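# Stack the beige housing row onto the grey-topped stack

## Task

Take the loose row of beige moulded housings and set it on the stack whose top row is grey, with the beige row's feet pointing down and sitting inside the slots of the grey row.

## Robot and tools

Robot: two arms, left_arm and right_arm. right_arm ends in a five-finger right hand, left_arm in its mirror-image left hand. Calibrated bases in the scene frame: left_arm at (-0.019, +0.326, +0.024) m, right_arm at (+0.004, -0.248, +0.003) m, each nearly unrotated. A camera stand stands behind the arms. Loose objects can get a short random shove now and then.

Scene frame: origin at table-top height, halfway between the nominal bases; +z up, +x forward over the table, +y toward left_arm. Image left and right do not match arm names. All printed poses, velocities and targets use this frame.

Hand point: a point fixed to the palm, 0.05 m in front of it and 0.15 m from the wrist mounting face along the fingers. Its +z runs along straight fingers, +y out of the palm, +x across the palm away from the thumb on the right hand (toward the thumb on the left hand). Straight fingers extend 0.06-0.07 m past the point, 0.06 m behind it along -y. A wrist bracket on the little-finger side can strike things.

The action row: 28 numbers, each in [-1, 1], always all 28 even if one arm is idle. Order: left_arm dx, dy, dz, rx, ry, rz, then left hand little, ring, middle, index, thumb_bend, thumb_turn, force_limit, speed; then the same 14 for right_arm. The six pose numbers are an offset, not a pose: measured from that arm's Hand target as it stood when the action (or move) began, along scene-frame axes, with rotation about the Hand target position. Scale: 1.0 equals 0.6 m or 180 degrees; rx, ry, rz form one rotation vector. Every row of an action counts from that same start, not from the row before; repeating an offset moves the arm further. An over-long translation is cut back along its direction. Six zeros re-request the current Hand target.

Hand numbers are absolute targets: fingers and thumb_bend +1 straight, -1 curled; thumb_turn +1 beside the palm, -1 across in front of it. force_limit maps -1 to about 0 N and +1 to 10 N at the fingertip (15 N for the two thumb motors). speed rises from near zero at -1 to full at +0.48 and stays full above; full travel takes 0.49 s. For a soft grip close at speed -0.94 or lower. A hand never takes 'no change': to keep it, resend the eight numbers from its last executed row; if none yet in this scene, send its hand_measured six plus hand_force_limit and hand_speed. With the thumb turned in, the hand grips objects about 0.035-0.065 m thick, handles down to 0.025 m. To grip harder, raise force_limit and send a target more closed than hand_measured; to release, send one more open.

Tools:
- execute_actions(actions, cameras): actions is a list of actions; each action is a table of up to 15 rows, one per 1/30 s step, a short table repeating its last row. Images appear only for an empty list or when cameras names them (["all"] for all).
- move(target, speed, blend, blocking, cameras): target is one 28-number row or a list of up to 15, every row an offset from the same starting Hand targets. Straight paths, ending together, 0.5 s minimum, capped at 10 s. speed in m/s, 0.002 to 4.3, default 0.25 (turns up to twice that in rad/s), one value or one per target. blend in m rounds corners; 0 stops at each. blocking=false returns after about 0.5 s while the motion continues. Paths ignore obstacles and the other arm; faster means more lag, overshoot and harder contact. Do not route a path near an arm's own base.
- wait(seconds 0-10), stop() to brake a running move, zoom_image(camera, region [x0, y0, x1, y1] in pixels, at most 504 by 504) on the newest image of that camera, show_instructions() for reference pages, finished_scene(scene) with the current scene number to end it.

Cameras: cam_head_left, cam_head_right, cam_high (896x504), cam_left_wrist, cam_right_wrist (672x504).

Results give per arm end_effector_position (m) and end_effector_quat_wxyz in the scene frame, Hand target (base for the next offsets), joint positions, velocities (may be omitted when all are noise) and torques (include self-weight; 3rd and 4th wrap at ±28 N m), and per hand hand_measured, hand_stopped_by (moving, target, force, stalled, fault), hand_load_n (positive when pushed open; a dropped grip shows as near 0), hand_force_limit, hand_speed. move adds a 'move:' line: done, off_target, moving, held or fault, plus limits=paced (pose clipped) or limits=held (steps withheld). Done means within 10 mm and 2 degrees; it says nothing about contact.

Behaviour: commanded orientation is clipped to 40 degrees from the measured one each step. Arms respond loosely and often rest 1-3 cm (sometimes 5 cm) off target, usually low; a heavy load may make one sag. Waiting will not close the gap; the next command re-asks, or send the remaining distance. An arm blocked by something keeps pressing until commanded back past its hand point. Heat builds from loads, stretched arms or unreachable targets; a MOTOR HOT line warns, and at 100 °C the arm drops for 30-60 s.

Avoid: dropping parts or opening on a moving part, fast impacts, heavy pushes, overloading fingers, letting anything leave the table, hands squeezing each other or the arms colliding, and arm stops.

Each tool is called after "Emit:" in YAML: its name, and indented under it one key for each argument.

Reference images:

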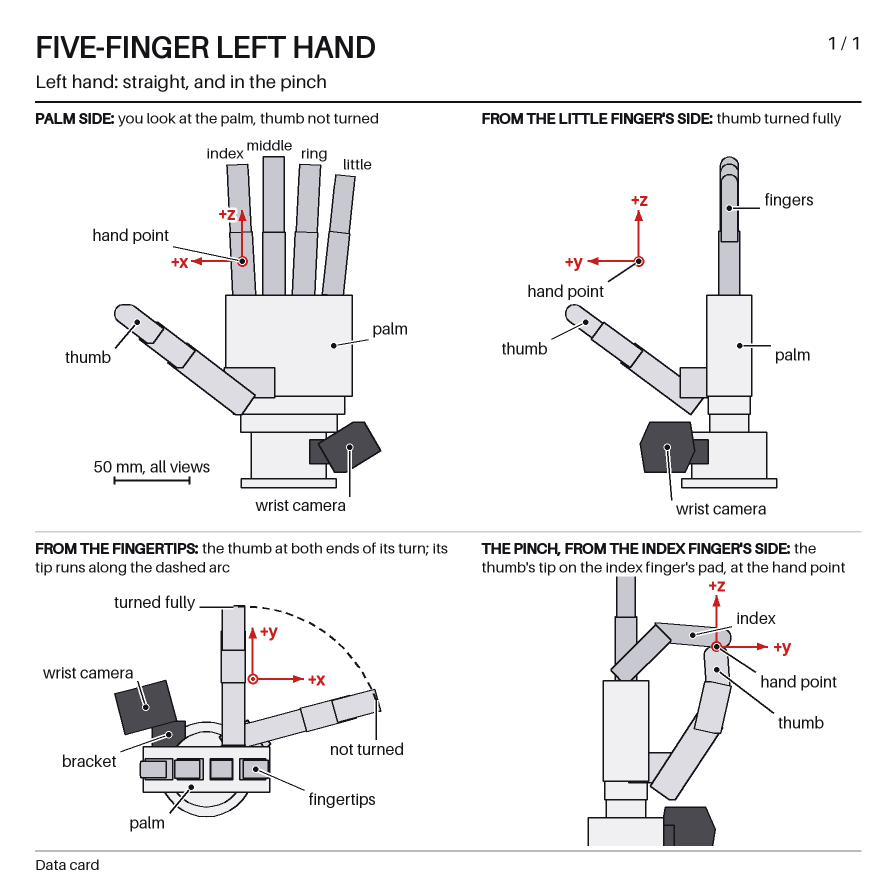

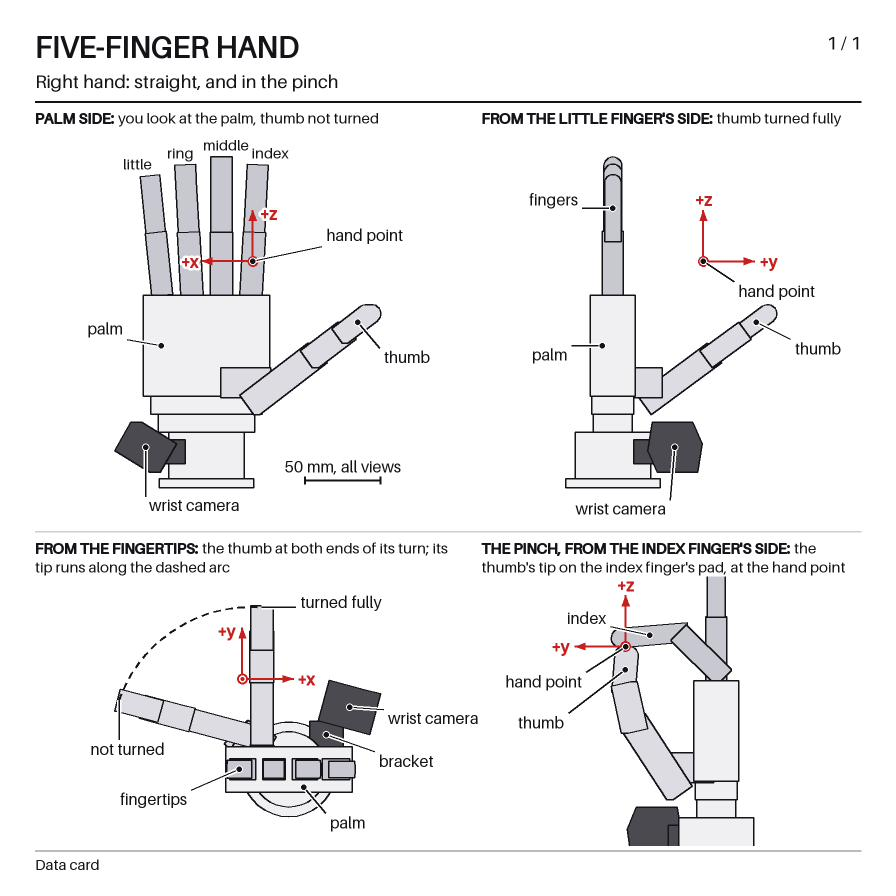

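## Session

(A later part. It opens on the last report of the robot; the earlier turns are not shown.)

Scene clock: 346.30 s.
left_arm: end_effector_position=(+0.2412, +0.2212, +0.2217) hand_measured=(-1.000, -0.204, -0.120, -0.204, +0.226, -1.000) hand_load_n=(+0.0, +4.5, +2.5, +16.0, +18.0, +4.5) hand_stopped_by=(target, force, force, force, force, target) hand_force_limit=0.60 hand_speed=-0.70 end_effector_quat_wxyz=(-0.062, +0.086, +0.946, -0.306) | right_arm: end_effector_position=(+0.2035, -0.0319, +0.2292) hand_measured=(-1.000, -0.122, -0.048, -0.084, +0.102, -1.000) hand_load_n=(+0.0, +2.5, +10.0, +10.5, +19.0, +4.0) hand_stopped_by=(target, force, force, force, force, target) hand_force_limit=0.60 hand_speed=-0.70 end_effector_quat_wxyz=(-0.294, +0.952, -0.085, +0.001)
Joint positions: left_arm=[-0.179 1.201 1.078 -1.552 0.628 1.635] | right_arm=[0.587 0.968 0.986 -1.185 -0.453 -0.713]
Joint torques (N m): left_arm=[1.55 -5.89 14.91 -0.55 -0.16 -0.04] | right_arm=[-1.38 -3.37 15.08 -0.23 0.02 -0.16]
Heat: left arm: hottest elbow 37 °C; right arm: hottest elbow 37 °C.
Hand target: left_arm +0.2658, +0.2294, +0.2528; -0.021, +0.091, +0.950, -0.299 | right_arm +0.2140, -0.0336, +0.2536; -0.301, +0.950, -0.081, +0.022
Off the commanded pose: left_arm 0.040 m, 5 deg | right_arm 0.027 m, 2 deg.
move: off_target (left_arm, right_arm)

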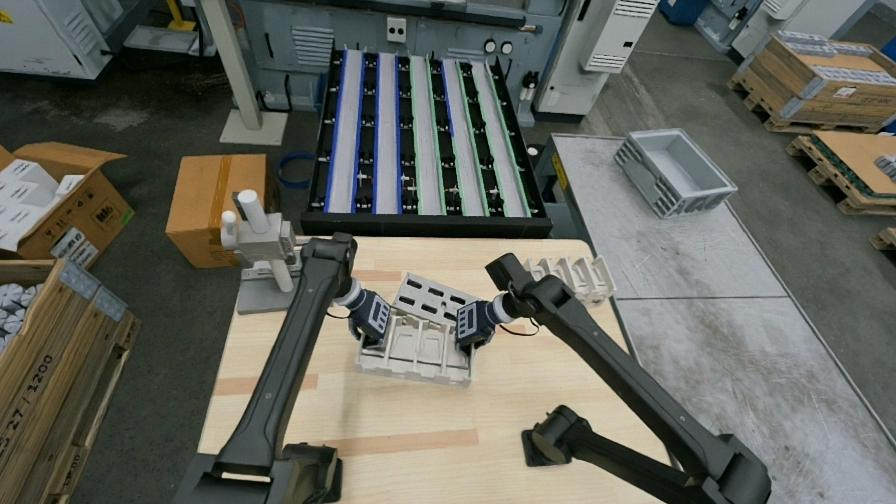

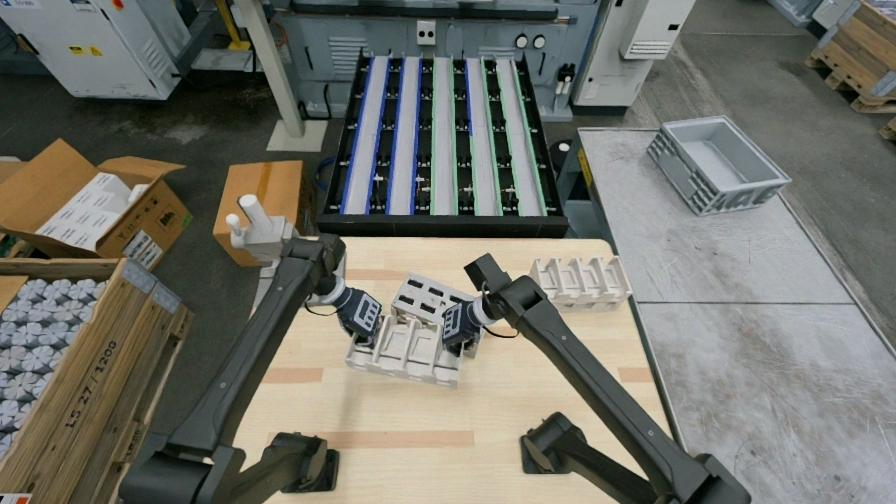

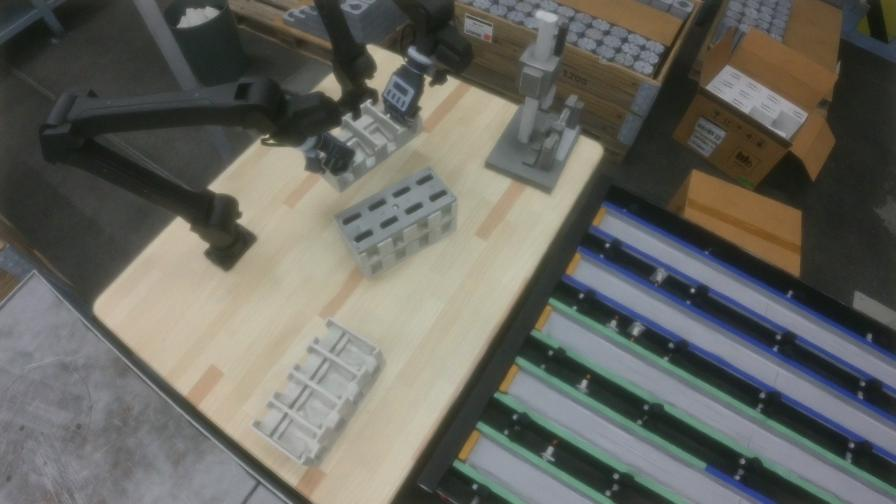

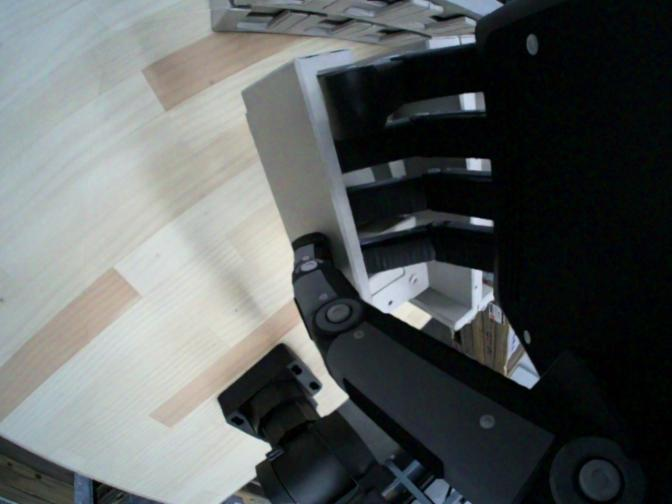

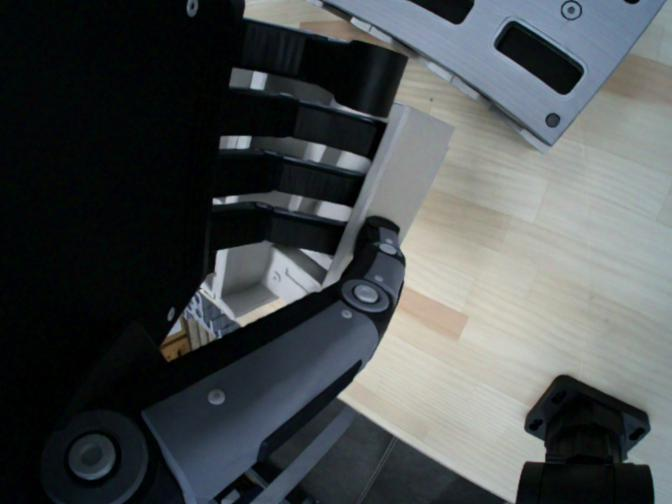

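Emit:
move:
  target:
    - [0.217, -0.089, 0.035, 0,0,-0.0778, -1,-0.4,-0.4,-0.4,-0.6,-1,0.6,-0.7, 0.116,-0.06,0.035,0,0,-0.0778,-1,-0.4,-0.4,-0.4,-0.6,-1,0.6,-0.7]
  speed: 0.08
  cameras: ["all"]

Emit:
zoom_image:
  camera: "cam_head_left"
  region: [360, 240, 540, 380]

Emit:
zoom_image:
  camera: "cam_head_right"
  region: [350, 240, 530, 380]

Emit:
zoom_image:
  camera: "cam_high"
  region: [290, 70, 480, 290]

Scene clock: 359.87 s.
left_arm: end_effector_position=(+0.3721, +0.1728, +0.2409) hand_measured=(-1.000, -0.204, -0.120, -0.204, +0.226, -1.000) hand_load_n=(+0.0, +6.5, +3.0, +14.0, +19.5, +4.0) hand_stopped_by=(target, force, force, force, force, target) hand_force_limit=0.60 hand_speed=-0.70 end_effector_quat_wxyz=(-0.089, +0.195, +0.930, -0.300) | right_arm: end_effector_position=(+0.2755, -0.0690, +0.2495) hand_measured=(-1.000, -0.122, -0.048, -0.084, +0.102, -1.000) hand_load_n=(+0.0, +2.0, +9.5, +10.5, +18.5, +3.5) hand_stopped_by=(target, force, force, force, force, target) hand_force_limit=0.60 hand_speed=-0.70 end_effector_quat_wxyz=(-0.289, +0.937, -0.193, +0.042)
Joint positions: left_arm=[-0.263 1.6 1.53 -1.689 0.611 1.81] | right_arm=[0.376 1.049 1.089 -1.193 -0.433 -0.697]
Joint torques (N m): left_arm=[0.73 -12.34 14.97 -0.46 -0.06 -0.14] | right_arm=[-0.85 -4.25 15.13 -0.12 -0.11 0.08]
Heat: left arm: hottest elbow 37 °C; right arm: hottest elbow 39 °C.
Hand target: left_arm +0.3961, +0.1760, +0.2738; -0.057, +0.206, +0.932, -0.294 | right_arm +0.2837, -0.0697, +0.2746; -0.296, +0.933, -0.196, +0.058
Off the commanded pose: left_arm 0.041 m, 4 deg | right_arm 0.026 m, 2 deg.
joint sent to its limit (left arm) — joint 4 (wrist pitch), lower limit. The joint targets still meet the commanded pose.
move: off_target (left_arm, right_arm)

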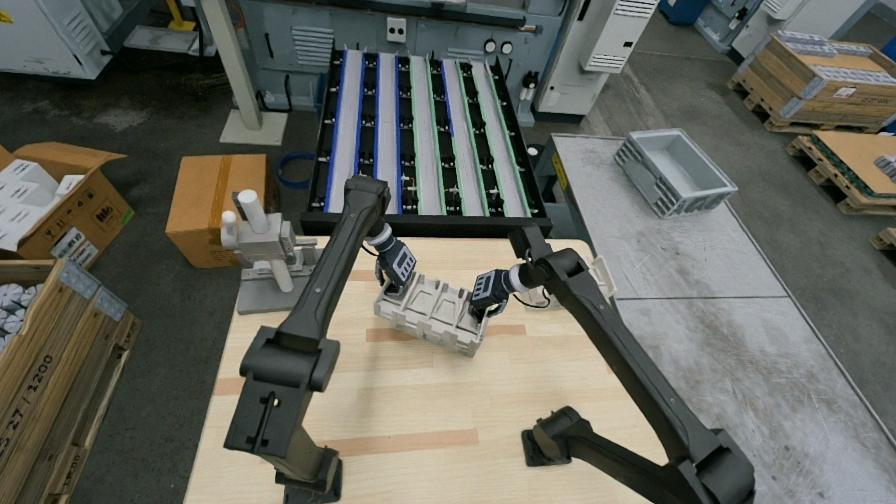

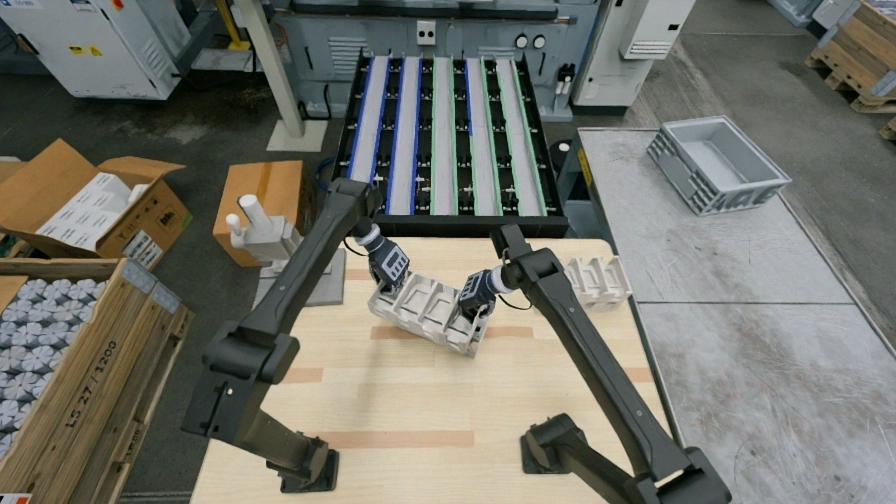

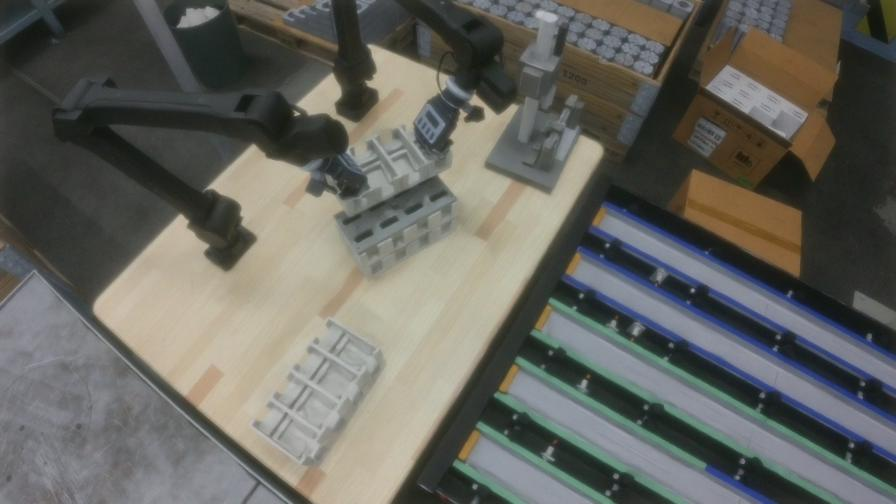

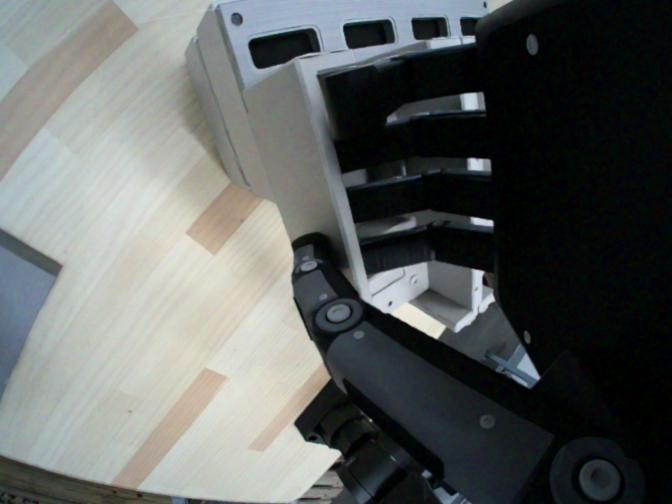

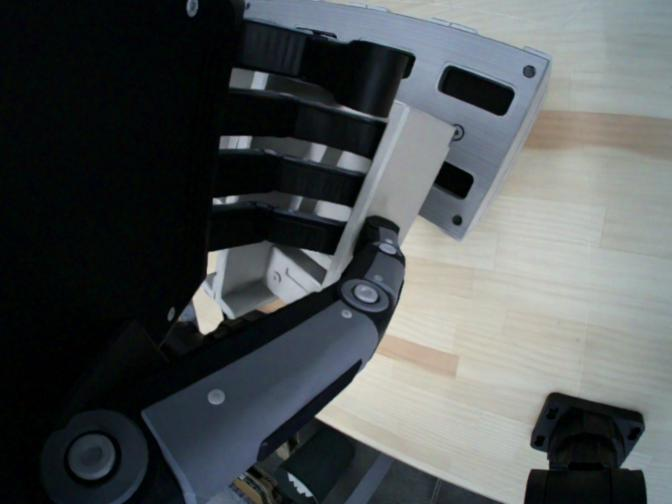

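Scaled by 2.800 from the camera's 896x504 image, which has a finer 1280x720 frame.

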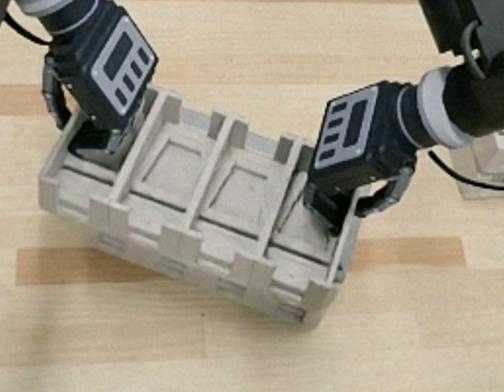

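Scaled by 2.800 from the camera's 896x504 image, which has a finer 1280x720 frame.

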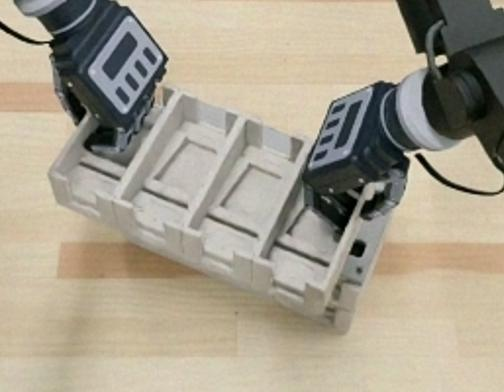

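Scaled by 2.291 from the camera's 896x504 image, which has a finer 1280x720 frame.

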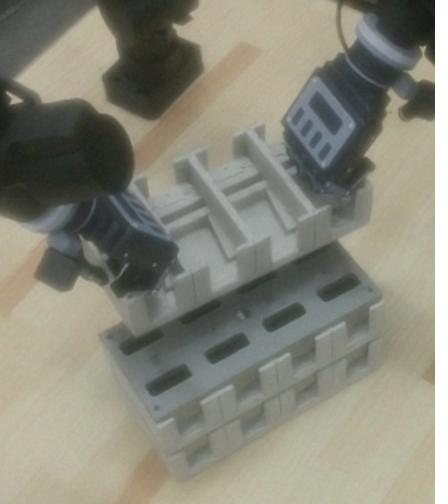

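Emit:
zoom_image:
  camera: "cam_head_left"
  region: [366, 290, 496, 364]

Emit:
zoom_image:
  camera: "cam_high"
  region: [325, 120, 465, 220]

Emit:
zoom_image:
  camera: "cam_left_wrist"
  region: [180, 0, 500, 280]

Emit:
zoom_image:
  camera: "cam_right_wrist"
  region: [180, 0, 580, 300]

Scaled by 3.877 from the camera's 896x504 image, which has a finer 1280x720 frame.

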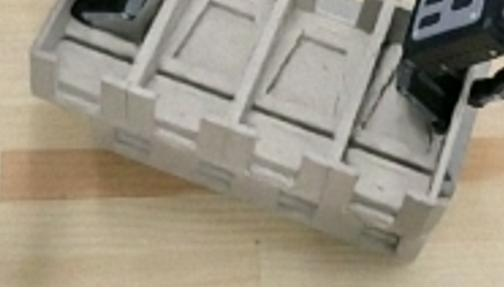

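Scaled by 3.600 from the camera's 896x504 image, which has a finer 1280x720 frame.

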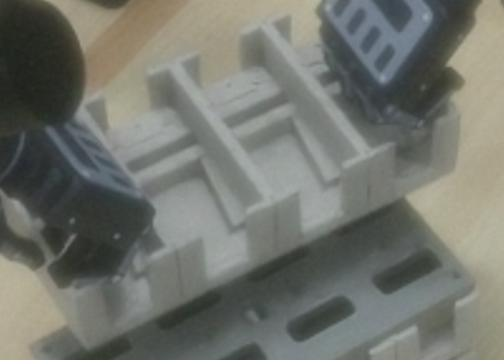

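Scaled by 1.575 from the camera's 672x504 image, which has a finer 960x720 frame.

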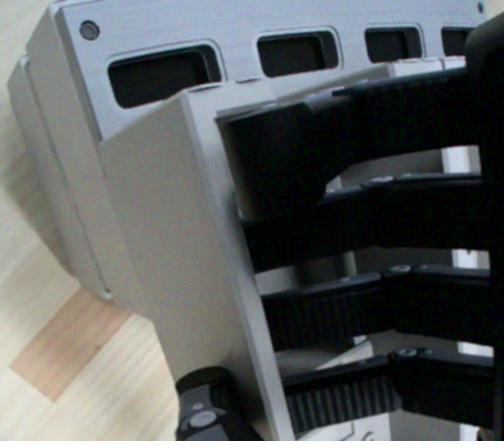

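Scaled by 1.260 from the camera's 672x504 image, which has a finer 960x720 frame.

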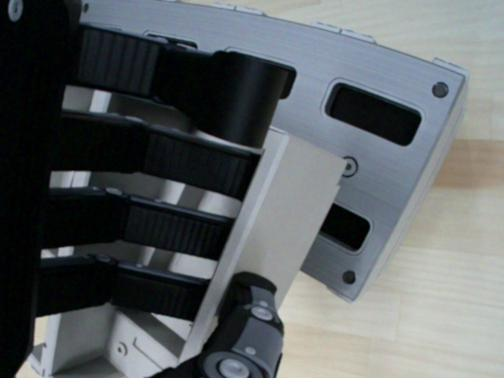

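Emit:
move:
  target:
    - [0.065, -0.062, 0.0, 0,0,0, -1,-0.4,-0.4,-0.4,-0.6,-1,0.6,-0.7, 0.065,-0.062,0.0,0,0,0,-1,-0.4,-0.4,-0.4,-0.6,-1,0.6,-0.7]
  speed: 0.06
  cameras: ["all"]

Emit:
zoom_image:
  camera: "cam_left_wrist"
  region: [150, 0, 402, 252]

Emit:
zoom_image:
  camera: "cam_right_wrist"
  region: [300, 0, 552, 252]

Emit:
zoom_image:
  camera: "cam_high"
  region: [300, 120, 480, 290]

Emit:
zoom_image:
  camera: "cam_head_left"
  region: [370, 260, 510, 370]

Scene clock: 373.43 s.
left_arm: end_effector_position=(+0.4127, +0.1375, +0.2387) hand_measured=(-1.000, -0.204, -0.120, -0.204, +0.226, -1.000) hand_load_n=(+0.0, +7.0, +3.5, +13.0, +20.5, +3.5) hand_stopped_by=(target, force, force, force, force, target) hand_force_limit=0.60 hand_speed=-0.70 end_effector_quat_wxyz=(-0.091, +0.201, +0.929, -0.297) | right_arm: end_effector_position=(+0.3120, -0.1044, +0.2489) hand_measured=(-1.000, -0.122, -0.048, -0.084, +0.102, -1.000) hand_load_n=(+0.0, +2.0, +9.0, +10.5, +17.5, +4.0) hand_stopped_by=(target, force, force, force, force, target) hand_force_limit=0.60 hand_speed=-0.70 end_effector_quat_wxyz=(-0.289, +0.935, -0.202, +0.037)
Joint positions: left_arm=[-0.314 1.726 1.685 -1.692 0.612 1.763] | right_arm=[0.231 1.132 1.15 -1.241 -0.489 -0.829]
Joint torques (N m): left_arm=[0.67 -14.51 14.83 -0.32 0.15 -0.27] | right_arm=[-1.03 -5.36 15.25 -0.13 -0.32 -0.11]
Heat: left arm: hottest elbow 40 °C; right arm: hottest elbow 40 °C.
Hand target: left_arm +0.4350, +0.1388, +0.2735; -0.057, +0.206, +0.932, -0.294 | right_arm +0.3226, -0.1068, +0.2745; -0.296, +0.933, -0.196, +0.058
Off the commanded pose: left_arm 0.042 m, 4 deg | right_arm 0.028 m, 3 deg.
joint sent to its limit (left arm) — joint 4 (wrist pitch), lower limit. The joint targets still meet the commanded pose.
move: off_target (left_arm, right_arm)

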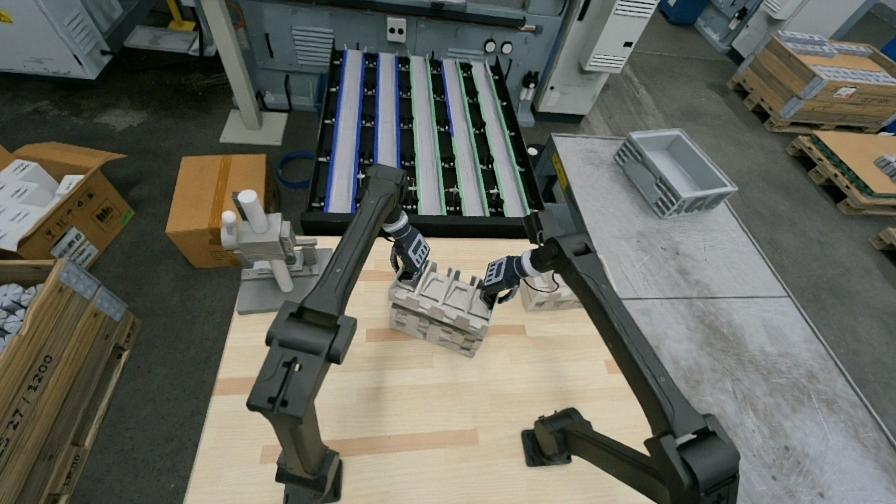

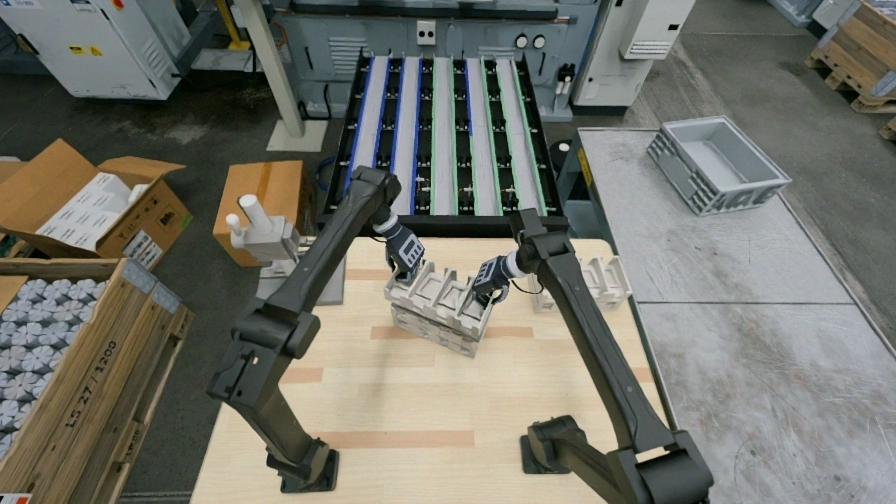

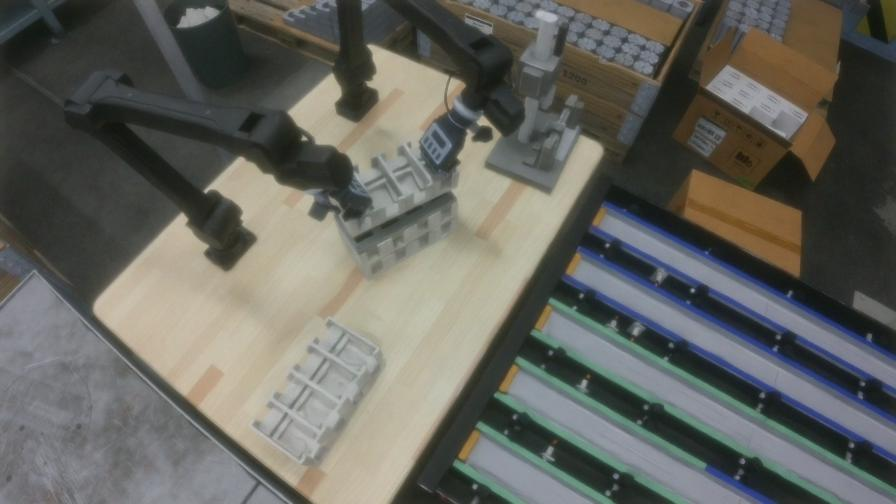

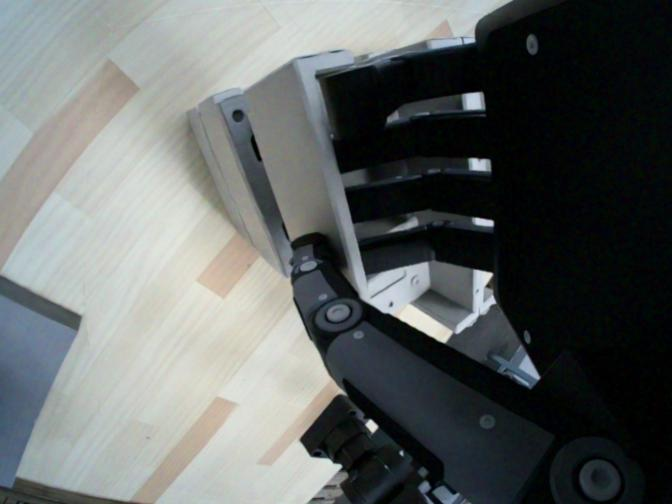

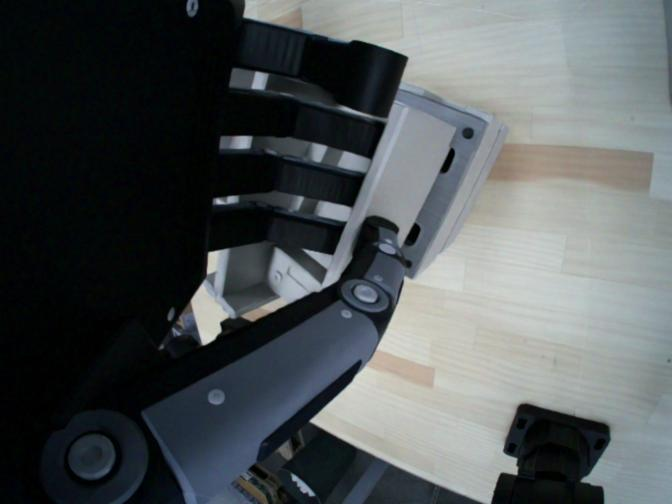

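Scaled by 2.000 from the camera's 672x504 image, which has a finer 960x720 frame.

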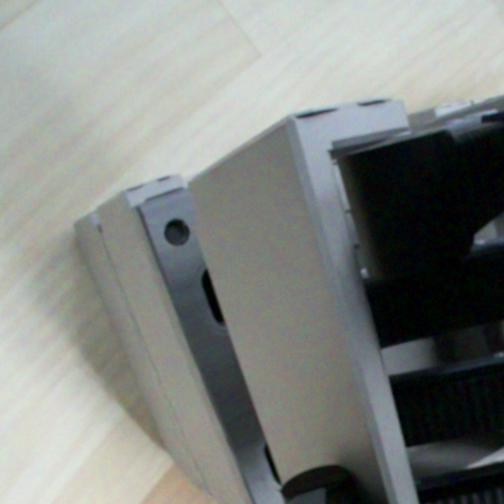

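Scaled by 2.000 from the camera's 672x504 image, which has a finer 960x720 frame.

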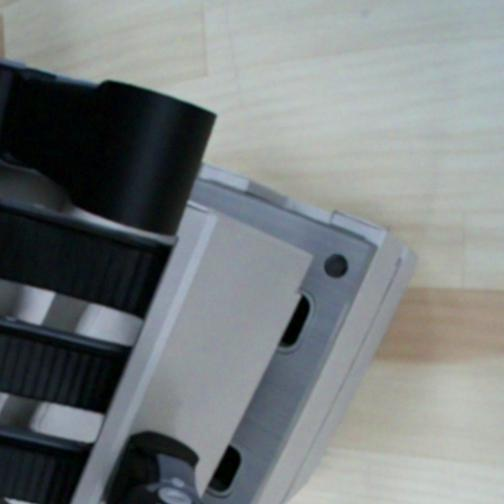

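Scaled by 2.800 from the camera's 896x504 image, which has a finer 1280x720 frame.

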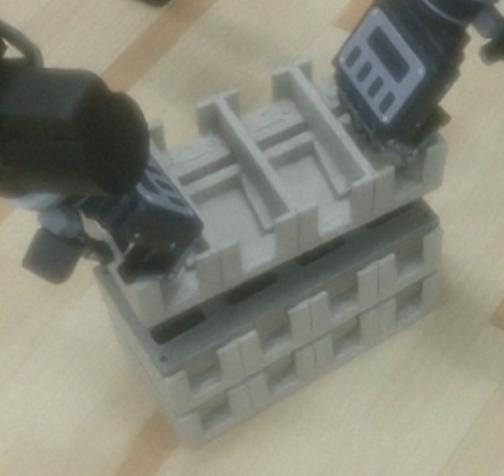

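Scaled by 3.600 from the camera's 896x504 image, which has a finer 1280x720 frame.

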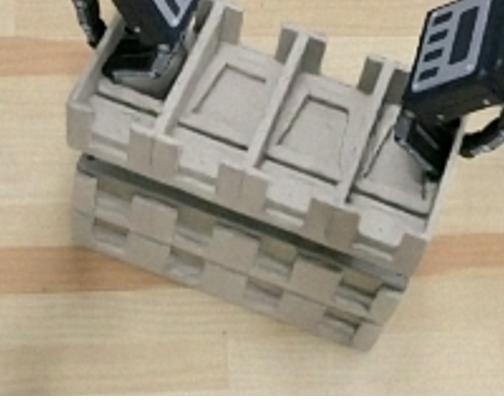

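Emit:
move:
  target:
    - [-0.0097, -0.005, -0.05, 0,0,0.0139, -1,-0.4,-0.4,-0.4,-0.6,-1,0.6,-0.7, 0.008,-0.0123,-0.05,0,0,0.0139,-1,-0.4,-0.4,-0.4,-0.6,-1,0.6,-0.7]
  speed: 0.04
  cameras: ["cam_high","cam_left_wrist","cam_right_wrist","cam_head_left"]

Emit:
zoom_image:
  camera: "cam_left_wrist"
  region: [150, 0, 402, 252]

Emit:
zoom_image:
  camera: "cam_right_wrist"
  region: [300, 0, 552, 252]

Emit:
zoom_image:
  camera: "cam_high"
  region: [300, 120, 480, 290]

Emit:
zoom_image:
  camera: "cam_head_left"
  region: [370, 260, 510, 370]

Scene clock: 379.73 s.
left_arm: end_effector_position=(+0.4243, +0.1324, +0.2312) hand_measured=(-1.000, -0.204, -0.120, -0.204, +0.228, -1.000) hand_load_n=(+0.0, +6.5, +4.0, +11.0, +22.0, +4.0) hand_stopped_by=(target, force, force, force, force, target) hand_force_limit=0.60 hand_speed=-0.70 end_effector_quat_wxyz=(-0.069, +0.192, +0.933, -0.298) | right_arm: end_effector_position=(+0.3280, -0.1111, +0.2422) hand_measured=(-1.000, -0.122, -0.048, -0.084, +0.102, -1.000) hand_load_n=(+0.0, +1.0, +7.5, +10.5, +15.5, +4.0) hand_stopped_by=(target, force, force, force, force, target) hand_force_limit=0.60 hand_speed=-0.70 end_effector_quat_wxyz=(-0.297, +0.937, -0.180, +0.049)
Joint positions: left_arm=[-0.316 1.726 1.672 -1.62 0.614 1.723] | right_arm=[0.201 1.156 1.15 -1.212 -0.51 -0.899]
Joint torques (N m): left_arm=[0.44 -15.15 8.84 0.46 0.29 -0.32] | right_arm=[-0.79 -5.71 10.06 0.46 -0.53 -0.16]
Heat: left arm: hottest elbow 41 °C; right arm: hottest elbow 40 °C.
Hand target: left_arm +0.4292, +0.1358, +0.2436; -0.051, +0.186, +0.936, -0.295 | right_arm +0.3274, -0.1142, +0.2445; -0.297, +0.937, -0.176, +0.052
Off the commanded pose: left_arm 0.014 m, 2 deg | right_arm 0.004 m, 1 deg.
move: off_target (left_arm)
Images, in order (width x height): cam_head_left 896x504, cam_high 896x504, cam_left_wrist 672x504, cam_right_wrist 672x504.

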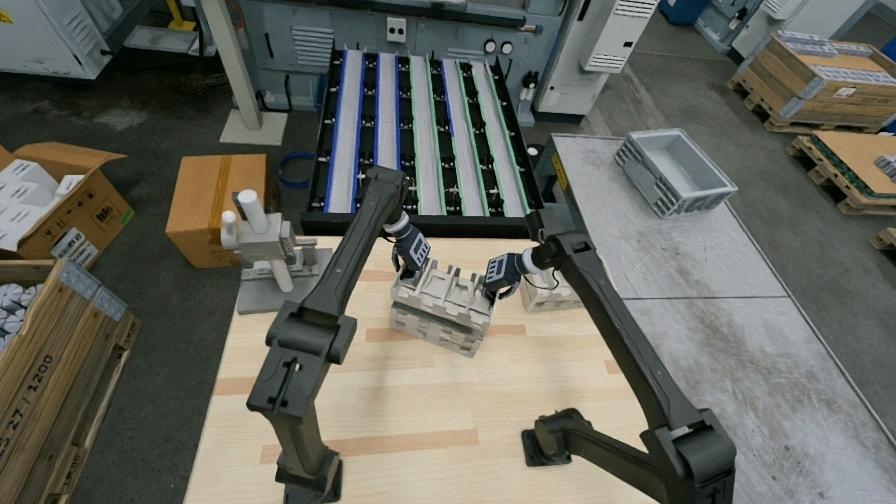

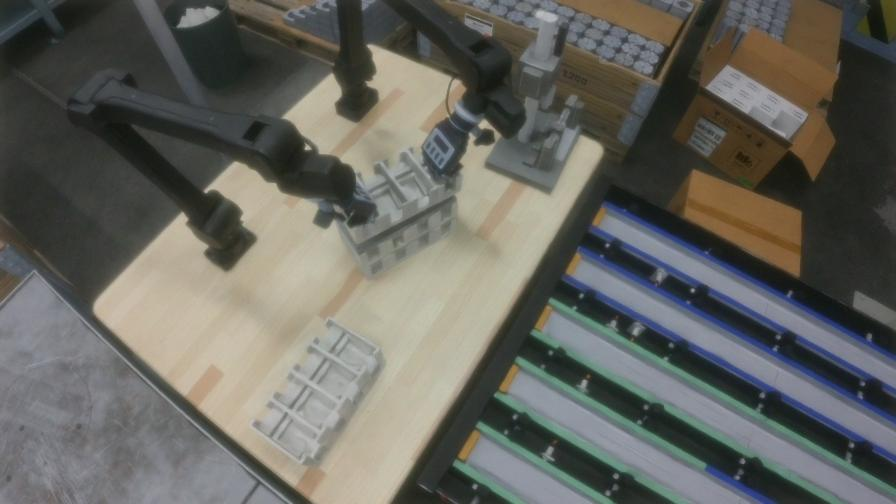

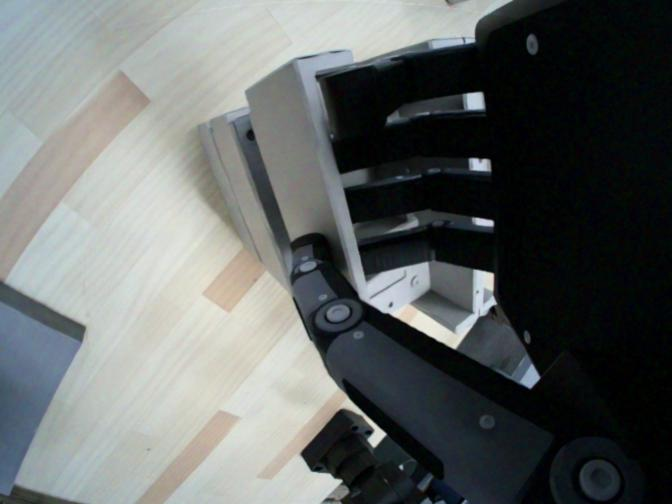

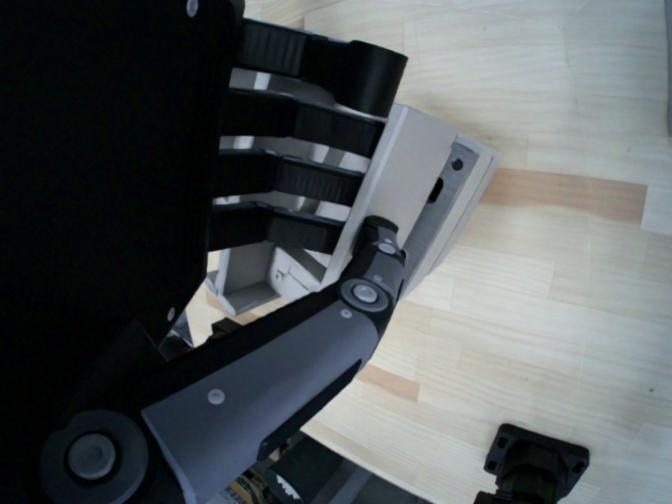

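Scaled by 2.000 from the camera's 672x504 image, which has a finer 960x720 frame.

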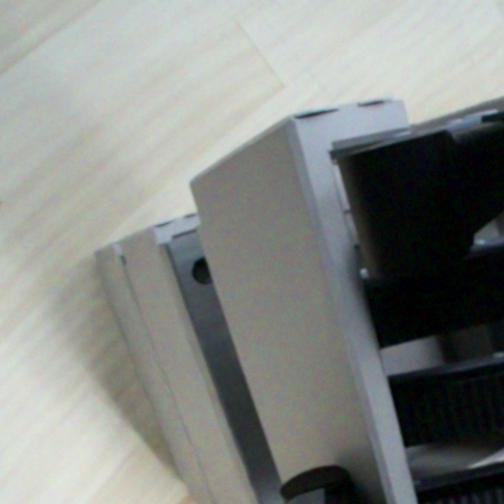

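Scaled by 2.000 from the camera's 672x504 image, which has a finer 960x720 frame.

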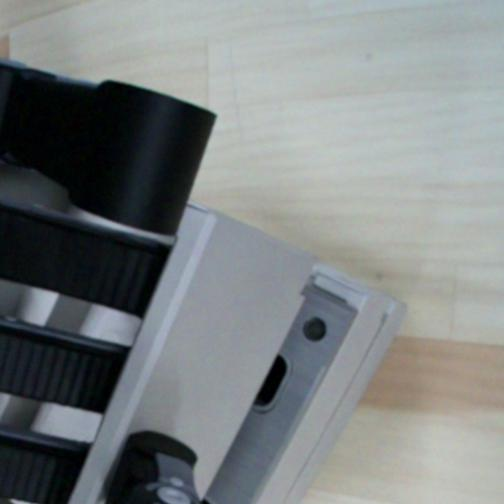

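Scaled by 2.800 from the camera's 896x504 image, which has a finer 1280x720 frame.

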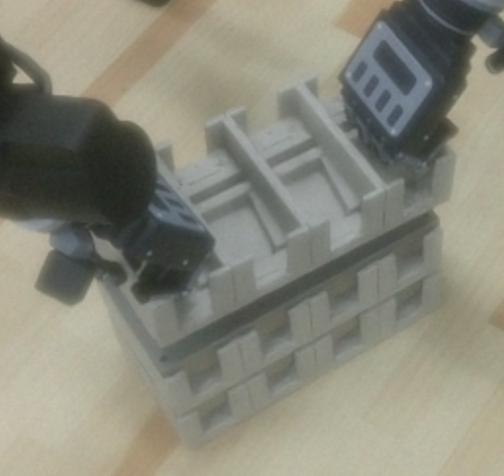

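Scaled by 3.600 from the camera's 896x504 image, which has a finer 1280x720 frame.

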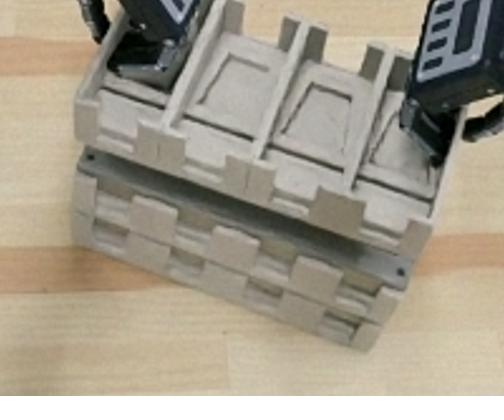

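Emit:
move:
  target:
    - [-0.027, -0.001, -0.03, 0,0,0.0067, -1,-0.4,-0.4,-0.4,-0.6,-1,0.6,-0.7, -0.018,-0.004,-0.025,0,0,0.0067,-1,-0.4,-0.4,-0.4,-0.6,-1,0.6,-0.7]
  speed: 0.04
  cameras: ["cam_high","cam_left_wrist","cam_right_wrist","cam_head_left"]

Emit:
zoom_image:
  camera: "cam_left_wrist"
  region: [150, 0, 402, 252]

Emit:
zoom_image:
  camera: "cam_right_wrist"
  region: [300, 0, 552, 252]

Emit:
zoom_image:
  camera: "cam_high"
  region: [300, 120, 480, 290]

Emit:
zoom_image:
  camera: "cam_head_left"
  region: [370, 260, 510, 370]

Scene clock: 388.43 s.
left_arm: end_effector_position=(+0.4097, +0.1311, +0.2024) hand_measured=(-1.000, -0.204, -0.120, -0.204, +0.228, -1.000) hand_load_n=(+0.0, +4.5, +4.5, +10.0, +25.5, +5.0) hand_stopped_by=(target, force, force, force, force, target) hand_force_limit=0.60 hand_speed=-0.70 end_effector_quat_wxyz=(-0.077, +0.179, +0.934, -0.298) | right_arm: end_effector_position=(+0.3189, -0.1131, +0.2220) hand_measured=(-1.000, -0.122, -0.048, -0.084, +0.102, -1.000) hand_load_n=(+0.0, +1.0, +7.0, +10.0, +13.5, +3.0) hand_stopped_by=(target, force, force, force, force, target) hand_force_limit=0.60 hand_speed=-0.70 end_effector_quat_wxyz=(-0.293, +0.940, -0.172, +0.037)
Joint positions: left_arm=[-0.324 1.705 1.566 -1.537 0.619 1.688] | right_arm=[0.201 1.152 1.097 -1.194 -0.517 -0.924]
Joint torques (N m): left_arm=[0.38 -16.91 8.55 0.4 0.18 -0.33] | right_arm=[-0.85 -7 9.77 0.51 -0.54 -0.15]
Heat: left arm: hottest elbow 40 °C; right arm: hottest elbow 40 °C.
Hand target: left_arm +0.4130, +0.1353, +0.2256; -0.048, +0.176, +0.938, -0.296 | right_arm +0.3167, -0.1166, +0.2296; -0.297, +0.939, -0.166, +0.049
Off the commanded pose: left_arm 0.024 m, 3 deg | right_arm 0.009 m, 2 deg.
move: off_target (left_arm)
Images, in order (width x height): cam_head_left 896x504, cam_high 896x504, cam_left_wrist 672x504, cam_right_wrist 672x504.

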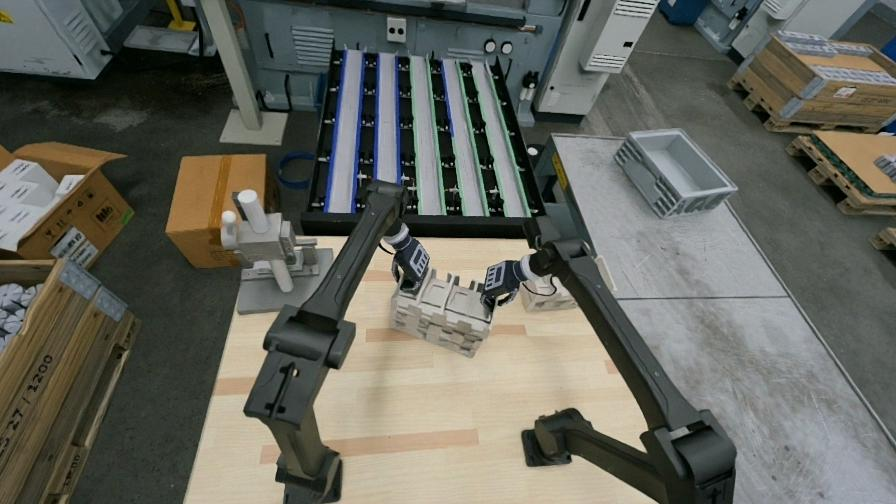

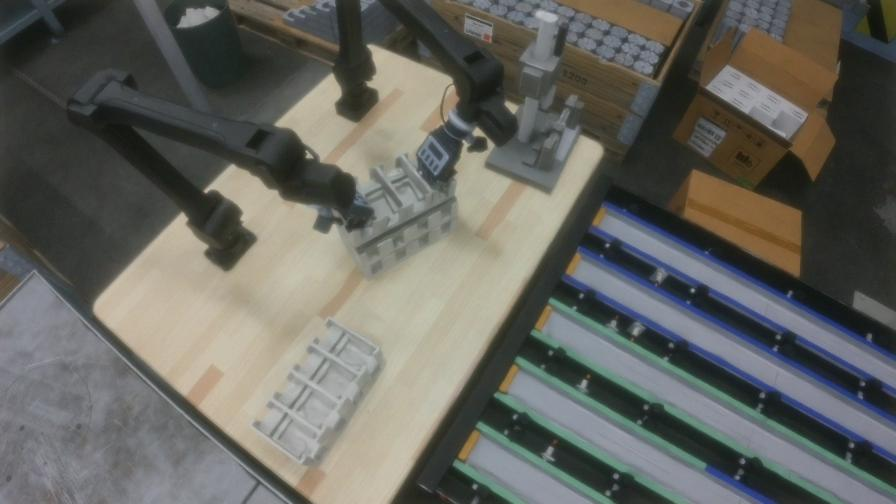

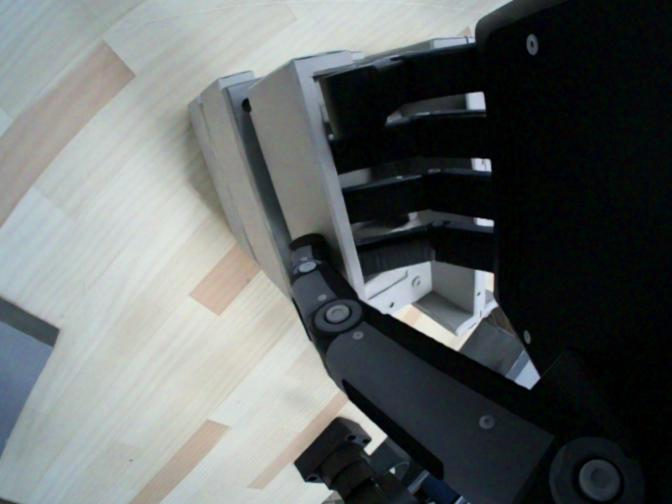

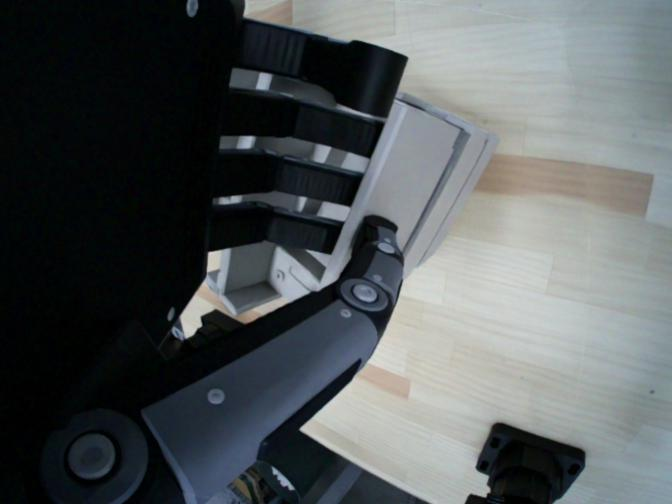

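Scaled by 2.000 from the camera's 672x504 image, which has a finer 960x720 frame.

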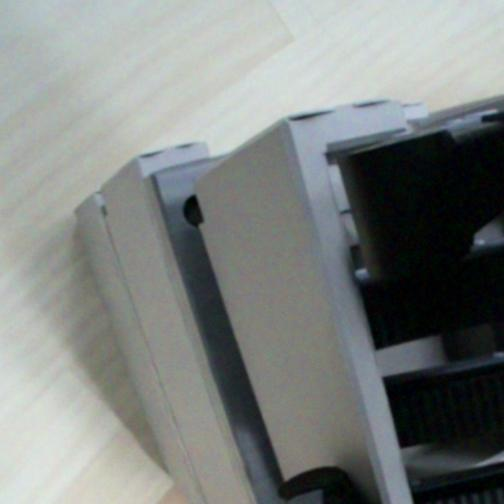

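Scaled by 2.000 from the camera's 672x504 image, which has a finer 960x720 frame.

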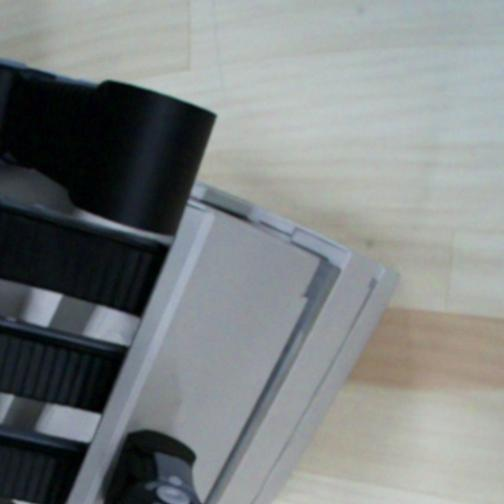

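Scaled by 2.800 from the camera's 896x504 image, which has a finer 1280x720 frame.

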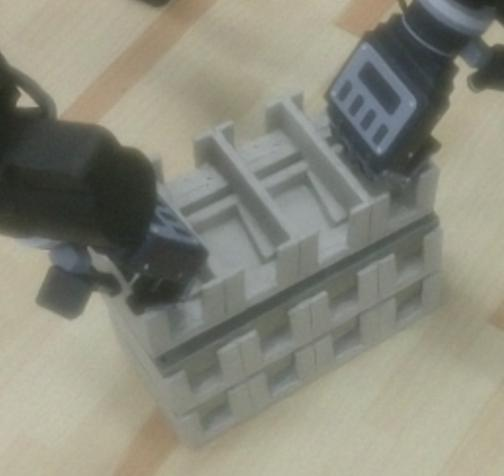

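Scaled by 3.600 from the camera's 896x504 image, which has a finer 1280x720 frame.

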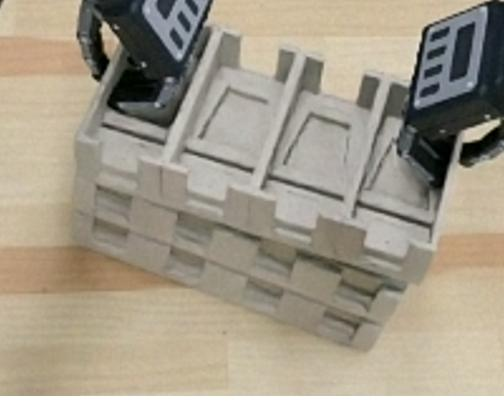

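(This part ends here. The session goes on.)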